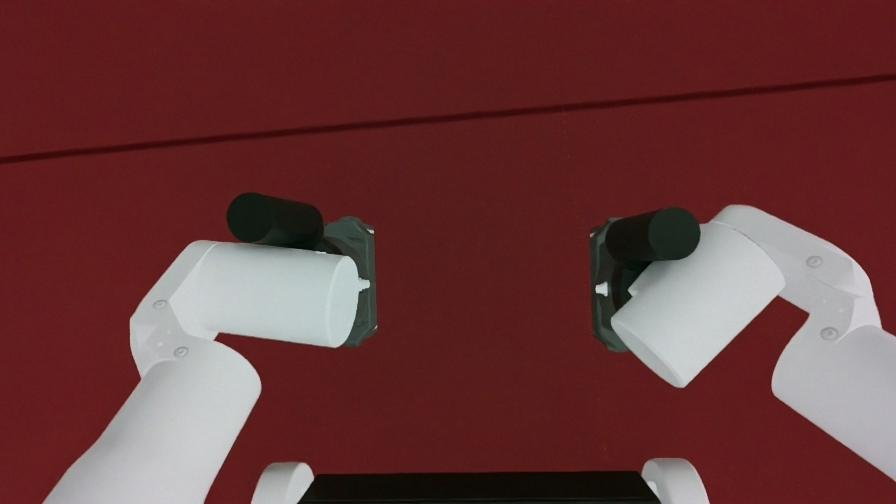

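>>> move(
  joints={"torso_squat_rad": 0.62, "torso_shift_rad": 0.2, "torso_pitch_rad": 0.9},
  min_time_s=1,
)

>>> move(
  target={"side": "left", "x": 0.355, "y": 0.127, "z": 0.43, "quat_wxyz": [0.99813, -0.06105, 0, 0]},
  min_time_s=1.5,
)

>>> move(
  joints={"torso_squat_rad": 0.53, "torso_shift_rad": 0.15, "torso_pitch_rad": 0.7},
  min_time_s=1.5,
)

>>> move(
  target={"side": "left", "x": 0.355, "y": 0.127, "z": 0.59, "quat_wxyz": [0.99813, -0.06105, 0, 0]},
  min_time_s=1.5,
)

>>> move(
  joints={"torso_squat_rad": 0.43, "torso_shift_rad": 0.1, "torso_pitch_rad": 0.5},
  min_time_s=1.5,
)

>>> move(
  target={"side": "left", "x": 0.355, "y": 0.127, "z": 0.74, "quat_wxyz": [0.99813, -0.06105, 0, 0]},
  min_time_s=1.5,
)

>>> move(
  joints={"torso_squat_rad": 0.35, "torso_shift_rad": 0.05, "torso_pitch_rad": 0.4},
  min_time_s=1,
)

>>> move(
  target={"side": "left", "x": 0.355, "y": 0.127, "z": 0.80, "quat_wxyz": [0.99813, -0.06105, 0, 0]},
  min_time_s=1,
)

Scene clock: 424.90 s.
Joint torques (N m): left_arm=[-6.89 -2.31 -1.06 -5.78 -0.12 -0.7 0.2] | right_arm=[-8.66 -1.14 -4.21 -4.87 -0.19 -0.33 0.26]
External joint torques (N m): left_arm=[1.01 -1.7 -0.74 -0.16 -0.26 -0.37 0.21] | right_arm=[-0.65 1.4 -1.98 0.18 -0.34 -0.01 0.25]
Wrist force (N): left_arm=[0.1 1.1 -7.5] | right_arm=[-0.9 0.9 -5.1]
Wrist torque (N m): left_arm=[-0.21 0.12 0.06] | right_arm=[-0.15 0.03 -0.12]
Wrist force, peak (N): left_arm=[0.9 0.9 -8.7] | right_arm=[-0.2 1.5 -5.2]
move: done
base_odometry: x=-0.020 y=+1.241 heading=-0.042
lidar_m: 0.84 1.47 1.87 4.17 1.76 1.19 1.12 1.14 1.47 3.21 1.25 1.06
base_status: not commanded
joint_positions: torso_squat_rad=+0.620 torso_shift_rad=+0.200 torso_pitch_rad=+0.900 torso_yaw_rad=+0.000 left_shoulder_pitch_rad=-0.982 left_shoulder_roll_rad=+0.091 left_shoulder_yaw_rad=+0.080 left_elbow_rad=-0.739 left_forearm_roll_rad=+0.085 left_wrist_pitch_rad=+0.665 left_hand_roll_rad=+0.138 left_gripper_m=+0.099 right_shoulder_pitch_rad=-1.025 right_shoulder_roll_rad=-0.436 right_shoulder_yaw_rad=+0.733 right_elbow_rad=-0.936 right_forearm_roll_rad=-0.417 right_wrist_pitch_rad=+0.681 right_hand_roll_rad=-0.743 right_gripper_m=+0.099 head_pan_rad=+0.000 head_tilt_rad=+0.600
joint_status: all done
wheel_motors_off: 0
motor_effort: left_wheel=-4(5) right_wheel=+4(6)
chest: x=+0.1275 y=+0.0001 z=+1.0312 quat_wxyz=(+0.900, +0.000, +0.435, +0.000) (m; base frame)
left_hand: x=+0.4072 y=+0.1271 z=+0.3768 quat_wxyz=(+0.997, -0.061, -0.050, -0.003) (m; base frame)
right_hand: x=+0.4088 y=-0.1266 z=+0.3946 quat_wxyz=(+0.997, +0.061, -0.051, +0.003) (m; base frame)
pictures: none

Scene clock: 426.73 s.
Joint torques (N m): left_arm=[-4.09 -2.84 -1.29 -7.78 -0.06 -0.32 0.25] | right_arm=[-9.15 -1.29 -4.32 -4.94 -0.24 -0.37 0.14]
External joint torques (N m): left_arm=[0.32 -1.09 -0.45 -0.57 -0.28 -0.18 0.25] | right_arm=[-1.14 1.25 -2.08 0.11 -0.39 -0.05 0.13]
Wrist force (N): left_arm=[1.2 1.3 -7.3] | right_arm=[-0.4 0.9 -5.2]
Wrist torque (N m): left_arm=[-0.21 0.18 0.10] | right_arm=[-0.15 0.11 -0.10]
Wrist force, peak (N): left_arm=[0.9 1.2 -8.7] | right_arm=[-0.4 0.9 -5.2]
move: done
base_odometry: x=-0.020 y=+1.241 heading=-0.042
lidar_m: 0.83 1.47 1.88 4.13 1.75 1.20 1.10 1.15 1.47 3.21 1.27 1.07
base_status: not commanded
joint_positions: torso_squat_rad=+0.620 torso_shift_rad=+0.200 torso_pitch_rad=+0.900 torso_yaw_rad=+0.000 left_shoulder_pitch_rad=-0.685 left_shoulder_roll_rad=+0.037 left_shoulder_yaw_rad=+0.027 left_elbow_rad=-1.318 left_forearm_roll_rad=+0.044 left_wrist_pitch_rad=+1.056 left_hand_roll_rad=+0.155 left_gripper_m=+0.099 right_shoulder_pitch_rad=-1.025 right_shoulder_roll_rad=-0.436 right_shoulder_yaw_rad=+0.733 right_elbow_rad=-0.936 right_forearm_roll_rad=-0.417 right_wrist_pitch_rad=+0.681 right_hand_roll_rad=-0.743 right_gripper_m=+0.099 head_pan_rad=+0.000 head_tilt_rad=+0.600
joint_status: all done
wheel_motors_off: 0
motor_effort: left_wheel=-4(5) right_wheel=+5(6)
chest: x=+0.1275 y=+0.0001 z=+1.0312 quat_wxyz=(+0.900, +0.000, +0.435, +0.000) (m; base frame)
left_hand: x=+0.3553 y=+0.1270 z=+0.4292 quat_wxyz=(+0.998, -0.061, +0.001, +0.000) (m; base frame)
left_hand_status: reached (checked arc, planned for 1.5 s): 1 mm and 0.1 deg off.
right_hand: x=+0.4088 y=-0.1266 z=+0.3946 quat_wxyz=(+0.997, +0.061, -0.051, +0.003) (m; base frame)
pictures: none

Scene clock: 428.53 s.
Joint torques (N m): left_arm=[-7.66 -1.85 -0.62 -8.76 -0.03 -0.68 0.18] | right_arm=[-13.47 -2.89 -4.78 -5.43 0.06 -0.63 0.19]
External joint torques (N m): left_arm=[1.27 -1.09 -0.15 -0.25 -0.19 -0.15 0.19] | right_arm=[-0.84 1.09 -1.28 0.12 -0.27 -0.04 0.18]
Wrist force (N): left_arm=[0.0 1.1 -7.6] | right_arm=[-1.9 1.1 -4.5]
Wrist torque (N m): left_arm=[-0.22 0.15 0.10] | right_arm=[-0.18 -0.01 -0.14]
Wrist force, peak (N): left_arm=[0.0 2.0 -8.6] | right_arm=[-1.2 1.2 -5.0]
move: done
base_odometry: x=-0.020 y=+1.241 heading=-0.042
lidar_m: 0.83 1.46 1.86 4.13 1.77 1.19 1.11 1.15 1.47 3.21 1.26 1.05
base_status: not commanded
joint_positions: torso_squat_rad=+0.530 torso_shift_rad=+0.150 torso_pitch_rad=+0.700 torso_yaw_rad=+0.000 left_shoulder_pitch_rad=-0.685 left_shoulder_roll_rad=+0.037 left_shoulder_yaw_rad=+0.027 left_elbow_rad=-1.318 left_forearm_roll_rad=+0.044 left_wrist_pitch_rad=+1.056 left_hand_roll_rad=+0.155 left_gripper_m=+0.099 right_shoulder_pitch_rad=-1.025 right_shoulder_roll_rad=-0.436 right_shoulder_yaw_rad=+0.733 right_elbow_rad=-0.936 right_forearm_roll_rad=-0.417 right_wrist_pitch_rad=+0.681 right_hand_roll_rad=-0.743 right_gripper_m=+0.099 head_pan_rad=+0.000 head_tilt_rad=+0.600
joint_status: all done
wheel_motors_off: 0
motor_effort: left_wheel=-3(5) right_wheel=+3(6)
chest: x=+0.0616 y=+0.0001 z=+1.1144 quat_wxyz=(+0.939, +0.000, +0.343, +0.000) (m; base frame)
left_hand: x=+0.4045 y=+0.1270 z=+0.5696 quat_wxyz=(+0.993, -0.061, -0.099, -0.006) (m; base frame)
right_hand: x=+0.4638 y=-0.1266 z=+0.5463 quat_wxyz=(+0.987, +0.061, -0.150, +0.009) (m; base frame)
pictures: none

Scene clock: 430.37 s.
Joint torques (N m): left_arm=[-6.63 -2.43 -1.01 -9.22 0.45 -0.15 0.16] | right_arm=[-13.45 -2.62 -5.05 -5.59 -0.05 -0.5 0.07]
External joint torques (N m): left_arm=[1.4 -1.31 -0.39 -0.75 0.2 -0.01 0.16] | right_arm=[-0.82 1.36 -1.55 -0.03 -0.38 0.08 0.05]
Wrist force (N): left_arm=[0.9 1.7 -7.5] | right_arm=[-1.9 1.1 -3.9]
Wrist torque (N m): left_arm=[-0.32 0.18 0.07] | right_arm=[-0.11 0.02 -0.14]
Wrist force, peak (N): left_arm=[0.9 1.1 -8.4] | right_arm=[-2.5 1.2 -4.6]
move: done
base_odometry: x=-0.020 y=+1.241 heading=-0.042
lidar_m: 0.83 1.46 1.87 4.14 1.77 1.19 1.11 1.15 1.46 3.22 1.27 1.06
base_status: not commanded
joint_positions: torso_squat_rad=+0.530 torso_shift_rad=+0.150 torso_pitch_rad=+0.700 torso_yaw_rad=+0.000 left_shoulder_pitch_rad=-0.633 left_shoulder_roll_rad=+0.022 left_shoulder_yaw_rad=+0.021 left_elbow_rad=-1.473 left_forearm_roll_rad=+0.062 left_wrist_pitch_rad=+1.356 left_hand_roll_rad=+0.165 left_gripper_m=+0.099 right_shoulder_pitch_rad=-1.025 right_shoulder_roll_rad=-0.436 right_shoulder_yaw_rad=+0.733 right_elbow_rad=-0.936 right_forearm_roll_rad=-0.417 right_wrist_pitch_rad=+0.681 right_hand_roll_rad=-0.743 right_gripper_m=+0.099 head_pan_rad=+0.000 head_tilt_rad=+0.600
joint_status: all done
wheel_motors_off: 0
motor_effort: left_wheel=-3(4) right_wheel=+4(6)
chest: x=+0.0616 y=+0.0001 z=+1.1144 quat_wxyz=(+0.939, +0.000, +0.343, +0.000) (m; base frame)
left_hand: x=+0.3551 y=+0.1271 z=+0.5900 quat_wxyz=(+0.998, -0.061, +0.000, +0.000) (m; base frame)
left_hand_status: reached (checked arc, planned for 1.5 s): 0 mm and 0.0 deg off.
right_hand: x=+0.4638 y=-0.1266 z=+0.5463 quat_wxyz=(+0.987, +0.061, -0.150, +0.009) (m; base frame)
pictures: none

Scene clock: 432.17 s.
Joint torques (N m): left_arm=[-10.43 -2.01 -0.94 -9.77 0.44 -0.59 0.23] | right_arm=[-17.74 -3.81 -5.74 -5.82 0.17 -0.76 0.13]
External joint torques (N m): left_arm=[1.63 -1.79 -0.7 -0.49 0.26 -0.06 0.25] | right_arm=[-1 1.44 -1.1 0.01 -0.32 0.07 0.1]
Wrist force (N): left_arm=[-0.5 0.8 -8.4] | right_arm=[-2.6 1.4 -4.2]
Wrist torque (N m): left_arm=[-0.19 0.15 0.06] | right_arm=[-0.22 -0.03 -0.15]
Wrist force, peak (N): left_arm=[0.8 1.1 -8.5] | right_arm=[-2.5 1.5 -4.9]
move: done
base_odometry: x=-0.020 y=+1.241 heading=-0.042
lidar_m: 0.83 1.48 1.87 4.14 1.77 1.18 1.11 1.15 1.47 3.23 1.26 1.06
base_status: not commanded
joint_positions: torso_squat_rad=+0.430 torso_shift_rad=+0.100 torso_pitch_rad=+0.500 torso_yaw_rad=+0.000 left_shoulder_pitch_rad=-0.633 left_shoulder_roll_rad=+0.022 left_shoulder_yaw_rad=+0.021 left_elbow_rad=-1.474 left_forearm_roll_rad=+0.062 left_wrist_pitch_rad=+1.356 left_hand_roll_rad=+0.165 left_gripper_m=+0.099 right_shoulder_pitch_rad=-1.025 right_shoulder_roll_rad=-0.436 right_shoulder_yaw_rad=+0.733 right_elbow_rad=-0.936 right_forearm_roll_rad=-0.417 right_wrist_pitch_rad=+0.681 right_hand_roll_rad=-0.743 right_gripper_m=+0.099 head_pan_rad=+0.000 head_tilt_rad=+0.600
joint_status: all done
wheel_motors_off: 0
motor_effort: left_wheel=-5(6) right_wheel=+6(6)
chest: x=-0.0162 y=+0.0001 z=+1.1851 quat_wxyz=(+0.969, +0.000, +0.247, +0.000) (m; base frame)
left_hand: x=+0.3757 y=+0.1271 z=+0.7296 quat_wxyz=(+0.993, -0.061, -0.100, -0.006) (m; base frame)
right_hand: x=+0.4909 y=-0.1266 z=+0.7083 quat_wxyz=(+0.967, +0.059, -0.248, +0.015) (m; base frame)
pictures: none

Scene clock: 434.00 s.
Joint torques (N m): left_arm=[-12.38 0.32 1.59 -7.88 0.4 -0.1 0.23] | right_arm=[-17.61 -4.06 -5.91 -5.94 0.11 -0.78 0.09]
External joint torques (N m): left_arm=[0.82 -0.01 1.74 1.07 0.15 0.05 0.23] | right_arm=[-0.87 1.19 -1.27 -0.11 -0.39 0.05 0.06]
Wrist force (N): left_arm=[0.5 1.2 -7.7] | right_arm=[-3.4 1.4 -4.4]
Wrist torque (N m): left_arm=[-0.22 0.13 0.05] | right_arm=[-0.20 -0.13 -0.12]
Wrist force, peak (N): left_arm=[-0.2 1.1 -8.5] | right_arm=[-3.4 1.4 -4.4]
move: done
base_odometry: x=-0.020 y=+1.241 heading=-0.042
lidar_m: 0.83 1.47 1.88 4.16 1.77 1.20 1.11 1.14 1.47 3.22 1.27 1.06
base_status: not commanded
joint_positions: torso_squat_rad=+0.430 torso_shift_rad=+0.100 torso_pitch_rad=+0.500 torso_yaw_rad=+0.000 left_shoulder_pitch_rad=-0.723 left_shoulder_roll_rad=+0.032 left_shoulder_yaw_rad=+0.056 left_elbow_rad=-1.423 left_forearm_roll_rad=+0.103 left_wrist_pitch_rad=+1.587 left_hand_roll_rad=+0.181 left_gripper_m=+0.099 right_shoulder_pitch_rad=-1.025 right_shoulder_roll_rad=-0.436 right_shoulder_yaw_rad=+0.733 right_elbow_rad=-0.936 right_forearm_roll_rad=-0.417 right_wrist_pitch_rad=+0.681 right_hand_roll_rad=-0.743 right_gripper_m=+0.099 head_pan_rad=+0.000 head_tilt_rad=+0.600
joint_status: all done
wheel_motors_off: 0
motor_effort: left_wheel=-4(5) right_wheel=+4(6)
chest: x=-0.0162 y=+0.0001 z=+1.1851 quat_wxyz=(+0.969, +0.000, +0.247, +0.000) (m; base frame)
left_hand: x=+0.3550 y=+0.1268 z=+0.7403 quat_wxyz=(+0.998, -0.061, -0.001, +0.000) (m; base frame)
left_hand_status: reached (checked arc, planned for 1.5 s): 0 mm and 0.1 deg off.
right_hand: x=+0.4909 y=-0.1266 z=+0.7083 quat_wxyz=(+0.967, +0.059, -0.248, +0.015) (m; base frame)
pictures: none

Scene clock: 435.30 s.
Joint torques (N m): left_arm=[-13.47 0.39 1.59 -8.25 0.52 -0.35 0.24] | right_arm=[-19.45 -4.57 -6.04 -6.02 0.22 -0.96 0.25]
External joint torques (N m): left_arm=[1.51 -0.45 1.56 0.94 0.3 -0.01 0.25] | right_arm=[-0.9 1.24 -0.91 -0.13 -0.35 -0.02 0.22]
Wrist force (N): left_arm=[0.1 0.7 -7.6] | right_arm=[-4.0 0.7 -3.4]
Wrist torque (N m): left_arm=[-0.20 0.12 0.09] | right_arm=[-0.17 -0.12 -0.11]
Wrist force, peak (N): left_arm=[0.9 1.4 -8.6] | right_arm=[-4.2 1.1 -3.8]
move: done
base_odometry: x=-0.020 y=+1.241 heading=-0.042
lidar_m: 0.83 1.47 1.87 4.16 1.77 1.20 1.12 1.15 1.47 3.23 1.25 1.07
base_status: not commanded
joint_positions: torso_squat_rad=+0.350 torso_shift_rad=+0.050 torso_pitch_rad=+0.400 torso_yaw_rad=+0.000 left_shoulder_pitch_rad=-0.723 left_shoulder_roll_rad=+0.032 left_shoulder_yaw_rad=+0.056 left_elbow_rad=-1.423 left_forearm_roll_rad=+0.103 left_wrist_pitch_rad=+1.587 left_hand_roll_rad=+0.181 left_gripper_m=+0.099 right_shoulder_pitch_rad=-1.025 right_shoulder_roll_rad=-0.436 right_shoulder_yaw_rad=+0.733 right_elbow_rad=-0.936 right_forearm_roll_rad=-0.417 right_wrist_pitch_rad=+0.681 right_hand_roll_rad=-0.743 right_gripper_m=+0.099 head_pan_rad=+0.000 head_tilt_rad=+0.600
joint_status: all done
wheel_motors_off: 0
motor_effort: left_wheel=-5(7) right_wheel=+7(11)
chest: x=-0.0747 y=+0.0001 z=+1.2222 quat_wxyz=(+0.980, +0.000, +0.199, +0.000) (m; base frame)
left_hand: x=+0.3391 y=+0.1268 z=+0.8167 quat_wxyz=(+0.997, -0.061, -0.051, -0.003) (m; base frame)
right_hand: x=+0.4775 y=-0.1266 z=+0.7985 quat_wxyz=(+0.953, +0.059, -0.296, +0.018) (m; base frame)
pictures: none

Scene clock: 436.63 s.
Joint torques (N m): left_arm=[-15.63 1.78 1.71 -7.91 0.49 -0.42 -0.24] | right_arm=[-19.66 -5.01 -5.8 -6.04 0.23 -0.95 0.31]
External joint torques (N m): left_arm=[1.63 -0.47 1.51 0.98 0.24 -0.28 -0.24] | right_arm=[-1.1 0.8 -0.67 -0.14 -0.34 -0.01 0.28]
Wrist force (N): left_arm=[1.4 0.9 -7.7] | right_arm=[-4.1 0.7 -3.2]
Wrist torque (N m): left_arm=[-0.24 0.19 0.22] | right_arm=[-0.12 -0.15 -0.11]
Wrist force, peak (N): left_arm=[1.0 1.3 -8.6] | right_arm=[-3.6 1.3 -4.2]
move: done
base_odometry: x=-0.020 y=+1.241 heading=-0.042
lidar_m: 0.84 1.48 1.88 4.15 1.75 1.19 1.11 1.14 1.46 3.21 1.25 1.07
base_status: not commanded
joint_positions: torso_squat_rad=+0.350 torso_shift_rad=+0.050 torso_pitch_rad=+0.400 torso_yaw_rad=+0.000 left_shoulder_pitch_rad=-0.893 left_shoulder_roll_rad=+0.063 left_shoulder_yaw_rad=+0.106 left_elbow_rad=-1.118 left_forearm_roll_rad=+0.138 left_wrist_pitch_rad=+1.546 left_hand_roll_rad=+0.172 left_gripper_m=+0.099 right_shoulder_pitch_rad=-1.025 right_shoulder_roll_rad=-0.436 right_shoulder_yaw_rad=+0.733 right_elbow_rad=-0.936 right_forearm_roll_rad=-0.417 right_wrist_pitch_rad=+0.681 right_hand_roll_rad=-0.743 right_gripper_m=+0.099 head_pan_rad=+0.000 head_tilt_rad=+0.600
joint_status: all done
wheel_motors_off: 0
motor_effort: left_wheel=-6(6) right_wheel=+6(9)
chest: x=-0.0747 y=+0.0001 z=+1.2222 quat_wxyz=(+0.980, +0.000, +0.199, +0.000) (m; base frame)
left_hand: x=+0.3551 y=+0.1269 z=+0.8001 quat_wxyz=(+0.998, -0.061, +0.000, +0.000) (m; base frame)
left_hand_status: reached (checked arc, planned for 1.0 s): 0 mm and 0.0 deg off.
right_hand: x=+0.4775 y=-0.1265 z=+0.7984 quat_wxyz=(+0.953, +0.059, -0.296, +0.018) (m; base frame)
pictures: none

>>> move(
  joints={"torso_squat_rad": 0.43, "torso_shift_rad": 0.1, "torso_pitch_rad": 0.5, "left_shoulder_pitch_rad": -0.723, "left_shoulder_roll_rad": 0.032, "left_shoulder_yaw_rad": 0.056, "left_elbow_rad": -1.423, "left_forearm_roll_rad": 0.103, "left_wrist_pitch_rad": 1.587, "left_hand_roll_rad": 0.181, "right_shoulder_pitch_rad": -0.723, "right_shoulder_roll_rad": -0.032, "right_shoulder_yaw_rad": -0.056, "right_elbow_rad": -1.423, "right_forearm_roll_rad": -0.103, "right_wrist_pitch_rad": 1.587, "right_hand_roll_rad": -0.181},
  min_time_s=2,
)

>>> move(
  joints={"torso_squat_rad": 0.53, "torso_shift_rad": 0.15, "torso_pitch_rad": 0.7, "left_shoulder_pitch_rad": -0.633, "left_shoulder_roll_rad": 0.022, "left_shoulder_yaw_rad": 0.021, "left_elbow_rad": -1.473, "left_forearm_roll_rad": 0.062, "left_wrist_pitch_rad": 1.356, "left_hand_roll_rad": 0.165, "right_shoulder_pitch_rad": -0.633, "right_shoulder_roll_rad": -0.022, "right_shoulder_yaw_rad": -0.021, "right_elbow_rad": -1.473, "right_forearm_roll_rad": -0.062, "right_wrist_pitch_rad": 1.356, "right_hand_roll_rad": -0.165},
  min_time_s=2,
)

>>> move(
  joints={"torso_squat_rad": 0.62, "torso_shift_rad": 0.2, "torso_pitch_rad": 0.9, "left_shoulder_pitch_rad": -0.685, "left_shoulder_roll_rad": 0.037, "left_shoulder_yaw_rad": 0.027, "left_elbow_rad": -1.318, "left_forearm_roll_rad": 0.044, "left_wrist_pitch_rad": 1.056, "left_hand_roll_rad": 0.155, "right_shoulder_pitch_rad": -0.685, "right_shoulder_roll_rad": -0.037, "right_shoulder_yaw_rad": -0.027, "right_elbow_rad": -1.318, "right_forearm_roll_rad": -0.044, "right_wrist_pitch_rad": 1.056, "right_hand_roll_rad": -0.155},
  min_time_s=2,
)

>>> move(
  joints={"torso_squat_rad": 0.64, "torso_shift_rad": 0.2, "torso_pitch_rad": 0.95, "left_shoulder_pitch_rad": -0.834, "left_shoulder_roll_rad": 0.064, "left_shoulder_yaw_rad": 0.054, "left_elbow_rad": -1.03, "left_forearm_roll_rad": 0.065, "left_wrist_pitch_rad": 0.861, "left_hand_roll_rad": 0.147, "right_shoulder_pitch_rad": -0.834, "right_shoulder_roll_rad": -0.064, "right_shoulder_yaw_rad": -0.054, "right_elbow_rad": -1.03, "right_forearm_roll_rad": -0.065, "right_wrist_pitch_rad": 0.861, "right_hand_roll_rad": -0.147},
  min_time_s=1.5,
)

>>> move(
  target={"side": "left", "x": 0.355, "y": 0.127, "z": 0.37, "quat_wxyz": [0.99813, -0.06105, 0, 0]},
  min_time_s=1,
)

Scene clock: 447.03 s.
Joint torques (N m): left_arm=[-11.06 -1.02 -0.59 -9.62 0 0.03 0.17] | right_arm=[-11.94 0.97 -1.76 -9.93 0.03 0.04 0.09]
External joint torques (N m): left_arm=[2.14 -1.36 -0.44 -0.68 -0.26 0.17 0.17] | right_arm=[0.61 1.59 -1.96 -1.59 0.01 0.12 0.09]
Wrist force (N): left_arm=[0.7 1.7 -8.1] | right_arm=[0.0 0.9 -4.5]
Wrist torque (N m): left_arm=[-0.29 0.16 0.08] | right_arm=[-0.13 0.07 -0.11]
Wrist force, peak (N): left_arm=[2.0 1.3 -8.7] | right_arm=[-4.4 1.1 -3.9]
move: done
base_odometry: x=-0.020 y=+1.241 heading=-0.042
lidar_m: 0.82 1.48 1.86 4.15 1.76 1.20 1.11 1.15 1.47 3.22 1.26 1.07
base_status: not commanded
joint_positions: torso_squat_rad=+0.430 torso_shift_rad=+0.100 torso_pitch_rad=+0.500 torso_yaw_rad=+0.000 left_shoulder_pitch_rad=-0.723 left_shoulder_roll_rad=+0.032 left_shoulder_yaw_rad=+0.056 left_elbow_rad=-1.423 left_forearm_roll_rad=+0.103 left_wrist_pitch_rad=+1.587 left_hand_roll_rad=+0.181 left_gripper_m=+0.099 right_shoulder_pitch_rad=-0.723 right_shoulder_roll_rad=-0.032 right_shoulder_yaw_rad=-0.056 right_elbow_rad=-1.423 right_forearm_roll_rad=-0.103 right_wrist_pitch_rad=+1.587 right_hand_roll_rad=-0.181 right_gripper_m=+0.099 head_pan_rad=+0.000 head_tilt_rad=+0.600
joint_status: all done
wheel_motors_off: 0
motor_effort: left_wheel=-7(7) right_wheel=+6(7)
chest: x=-0.0162 y=+0.0001 z=+1.1852 quat_wxyz=(+0.969, +0.000, +0.247, +0.000) (m; base frame)
left_hand: x=+0.3550 y=+0.1272 z=+0.7401 quat_wxyz=(+0.998, -0.061, -0.001, +0.000) (m; base frame)
right_hand: x=+0.3549 y=-0.1270 z=+0.7401 quat_wxyz=(+0.998, +0.061, +0.000, +0.000) (m; base frame)
pictures: none

Scene clock: 449.33 s.
Joint torques (N m): left_arm=[-6.6 -2.47 -1.37 -9.23 -0.04 -0.51 -0.29] | right_arm=[-5.38 2.94 1.94 -9.35 0.18 -0.14 0.26]
External joint torques (N m): left_arm=[1.44 -1.36 -0.75 -0.76 -0.29 -0.37 -0.29] | right_arm=[2.04 2.16 1.39 -1.47 0.17 -0.06 0.26]
Wrist force (N): left_arm=[0.2 1.1 -7.6] | right_arm=[-0.5 1.4 -4.6]
Wrist torque (N m): left_arm=[-0.27 0.06 0.16] | right_arm=[-0.19 0.08 -0.13]
Wrist force, peak (N): left_arm=[1.2 1.1 -8.4] | right_arm=[-0.3 1.4 -5.5]
move: done
base_odometry: x=-0.020 y=+1.241 heading=-0.042
lidar_m: 0.83 1.47 1.88 4.14 1.76 1.19 1.11 1.14 1.47 3.22 1.27 1.06
base_status: not commanded
joint_positions: torso_squat_rad=+0.530 torso_shift_rad=+0.150 torso_pitch_rad=+0.700 torso_yaw_rad=+0.000 left_shoulder_pitch_rad=-0.633 left_shoulder_roll_rad=+0.022 left_shoulder_yaw_rad=+0.021 left_elbow_rad=-1.473 left_forearm_roll_rad=+0.062 left_wrist_pitch_rad=+1.356 left_hand_roll_rad=+0.165 left_gripper_m=+0.099 right_shoulder_pitch_rad=-0.633 right_shoulder_roll_rad=-0.022 right_shoulder_yaw_rad=-0.021 right_elbow_rad=-1.473 right_forearm_roll_rad=-0.062 right_wrist_pitch_rad=+1.356 right_hand_roll_rad=-0.165 right_gripper_m=+0.099 head_pan_rad=+0.000 head_tilt_rad=+0.600
joint_status: all done
wheel_motors_off: 0
motor_effort: left_wheel=-6(7) right_wheel=+6(8)
chest: x=+0.0616 y=+0.0001 z=+1.1144 quat_wxyz=(+0.939, +0.000, +0.343, +0.000) (m; base frame)
left_hand: x=+0.3554 y=+0.1273 z=+0.5900 quat_wxyz=(+0.998, -0.061, +0.000, +0.000) (m; base frame)
right_hand: x=+0.3554 y=-0.1274 z=+0.5900 quat_wxyz=(+0.998, +0.060, +0.000, +0.000) (m; base frame)
pictures: none

Scene clock: 451.63 s.
Joint torques (N m): left_arm=[-4.69 -1.29 0.94 -6.11 -0.02 -0.69 -0.39] | right_arm=[-5.65 0.53 -1.84 -6.65 0.2 -0.16 0.21]
External joint torques (N m): left_arm=[-0.27 0.47 1.78 1.09 -0.24 -0.55 -0.38] | right_arm=[-1.8 -0.91 -2.56 0.02 0.18 -0.09 0.2]
Wrist force (N): left_arm=[0.9 0.9 -7.4] | right_arm=[-0.1 1.0 -4.4]
Wrist torque (N m): left_arm=[-0.19 0.20 0.15] | right_arm=[-0.12 0.08 -0.09]
Wrist force, peak (N): left_arm=[0.8 0.8 -9.0] | right_arm=[-0.1 1.5 -5.2]
move: done
base_odometry: x=-0.020 y=+1.241 heading=-0.042
lidar_m: 0.82 1.47 1.87 4.15 1.78 1.20 1.11 1.14 1.45 3.23 1.27 1.05
base_status: not commanded
joint_positions: torso_squat_rad=+0.620 torso_shift_rad=+0.200 torso_pitch_rad=+0.900 torso_yaw_rad=+0.000 left_shoulder_pitch_rad=-0.685 left_shoulder_roll_rad=+0.037 left_shoulder_yaw_rad=+0.027 left_elbow_rad=-1.318 left_forearm_roll_rad=+0.044 left_wrist_pitch_rad=+1.056 left_hand_roll_rad=+0.155 left_gripper_m=+0.099 right_shoulder_pitch_rad=-0.685 right_shoulder_roll_rad=-0.037 right_shoulder_yaw_rad=-0.027 right_elbow_rad=-1.318 right_forearm_roll_rad=-0.044 right_wrist_pitch_rad=+1.056 right_hand_roll_rad=-0.155 right_gripper_m=+0.099 head_pan_rad=+0.000 head_tilt_rad=+0.600
joint_status: all done
wheel_motors_off: 0
motor_effort: left_wheel=-5(6) right_wheel=+4(7)
chest: x=+0.1276 y=+0.0001 z=+1.0312 quat_wxyz=(+0.900, +0.000, +0.435, +0.000) (m; base frame)
left_hand: x=+0.3553 y=+0.1267 z=+0.4293 quat_wxyz=(+0.998, -0.061, +0.001, +0.000) (m; base frame)
right_hand: x=+0.3551 y=-0.1266 z=+0.4292 quat_wxyz=(+0.998, +0.061, +0.001, +0.000) (m; base frame)
pictures: none

Scene clock: 453.43 s.
Joint torques (N m): left_arm=[-5.27 -1.34 1.14 -5.04 0.51 -0.53 -0.26] | right_arm=[-6.11 0.9 -1.52 -5.08 -0.34 -0.12 0.22]
External joint torques (N m): left_arm=[-0.27 0.26 1.8 1.04 0.32 -0.39 -0.26] | right_arm=[-1.63 -0.37 -2.09 0.53 -0.35 -0.04 0.22]
Wrist force (N): left_arm=[0.8 0.5 -8.3] | right_arm=[0.0 1.1 -4.3]
Wrist torque (N m): left_arm=[-0.18 0.15 0.16] | right_arm=[-0.14 0.07 -0.09]
Wrist force, peak (N): left_arm=[1.3 1.0 -8.5] | right_arm=[-0.8 1.3 -5.1]
move: done
base_odometry: x=-0.020 y=+1.241 heading=-0.042
lidar_m: 0.83 1.48 1.87 4.15 1.77 1.18 1.11 1.15 1.46 3.21 1.26 1.06
base_status: not commanded
joint_positions: torso_squat_rad=+0.640 torso_shift_rad=+0.200 torso_pitch_rad=+0.950 torso_yaw_rad=+0.000 left_shoulder_pitch_rad=-0.834 left_shoulder_roll_rad=+0.064 left_shoulder_yaw_rad=+0.054 left_elbow_rad=-1.030 left_forearm_roll_rad=+0.065 left_wrist_pitch_rad=+0.861 left_hand_roll_rad=+0.147 left_gripper_m=+0.099 right_shoulder_pitch_rad=-0.834 right_shoulder_roll_rad=-0.064 right_shoulder_yaw_rad=-0.054 right_elbow_rad=-1.030 right_forearm_roll_rad=-0.065 right_wrist_pitch_rad=+0.861 right_hand_roll_rad=-0.147 right_gripper_m=+0.099 head_pan_rad=+0.000 head_tilt_rad=+0.600
joint_status: all done
wheel_motors_off: 0
motor_effort: left_wheel=-5(6) right_wheel=+5(6)
chest: x=+0.1352 y=+0.0001 z=+1.0108 quat_wxyz=(+0.889, +0.000, +0.457, +0.000) (m; base frame)
left_hand: x=+0.3589 y=+0.1249 z=+0.3659 quat_wxyz=(+0.998, -0.063, +0.000, -0.002) (m; base frame)
right_hand: x=+0.3586 y=-0.1248 z=+0.3659 quat_wxyz=(+0.998, +0.063, +0.000, +0.002) (m; base frame)
pictures: none

Scene clock: 454.77 s.
Joint torques (N m): left_arm=[-3.48 -3.02 -0.99 -7.06 -0.16 -0.02 0.22] | right_arm=[-6 0.57 -1.8 -5.14 -0.34 0.04 0.18]
External joint torques (N m): left_arm=[1.17 -1.4 -0.31 -0.87 -0.35 0.11 0.22] | right_arm=[-1.52 -0.7 -2.37 0.47 -0.35 0.12 0.18]
Wrist force (N): left_arm=[0.7 1.5 -7.9] | right_arm=[-0.4 0.7 -4.3]
Wrist torque (N m): left_arm=[-0.28 0.18 0.11] | right_arm=[-0.13 0.03 -0.11]
Wrist force, peak (N): left_arm=[1.6 1.1 -8.4] | right_arm=[-0.3 0.9 -5.1]
move: done
base_odometry: x=-0.020 y=+1.241 heading=-0.042
lidar_m: 0.83 1.47 1.87 4.15 1.78 1.19 1.11 1.15 1.45 3.22 1.26 1.04
base_status: not commanded
joint_positions: torso_squat_rad=+0.640 torso_shift_rad=+0.200 torso_pitch_rad=+0.950 torso_yaw_rad=+0.000 left_shoulder_pitch_rad=-0.807 left_shoulder_roll_rad=+0.061 left_shoulder_yaw_rad=+0.051 left_elbow_rad=-1.075 left_forearm_roll_rad=+0.058 left_wrist_pitch_rad=+0.880 left_hand_roll_rad=+0.151 left_gripper_m=+0.099 right_shoulder_pitch_rad=-0.834 right_shoulder_roll_rad=-0.064 right_shoulder_yaw_rad=-0.054 right_elbow_rad=-1.030 right_forearm_roll_rad=-0.065 right_wrist_pitch_rad=+0.861 right_hand_roll_rad=-0.147 right_gripper_m=+0.099 head_pan_rad=+0.000 head_tilt_rad=+0.600
joint_status: all done
wheel_motors_off: 0
motor_effort: left_wheel=-4(6) right_wheel=+4(6)
chest: x=+0.1352 y=+0.0001 z=+1.0108 quat_wxyz=(+0.889, +0.000, +0.457, +0.000) (m; base frame)
left_hand: x=+0.3553 y=+0.1271 z=+0.3694 quat_wxyz=(+0.998, -0.061, +0.000, +0.000) (m; base frame)
left_hand_status: reached (checked arc, planned for 1.0 s): 1 mm and 0.0 deg off.
right_hand: x=+0.3586 y=-0.1248 z=+0.3659 quat_wxyz=(+0.998, +0.063, +0.000, +0.002) (m; base frame)
pictures: none


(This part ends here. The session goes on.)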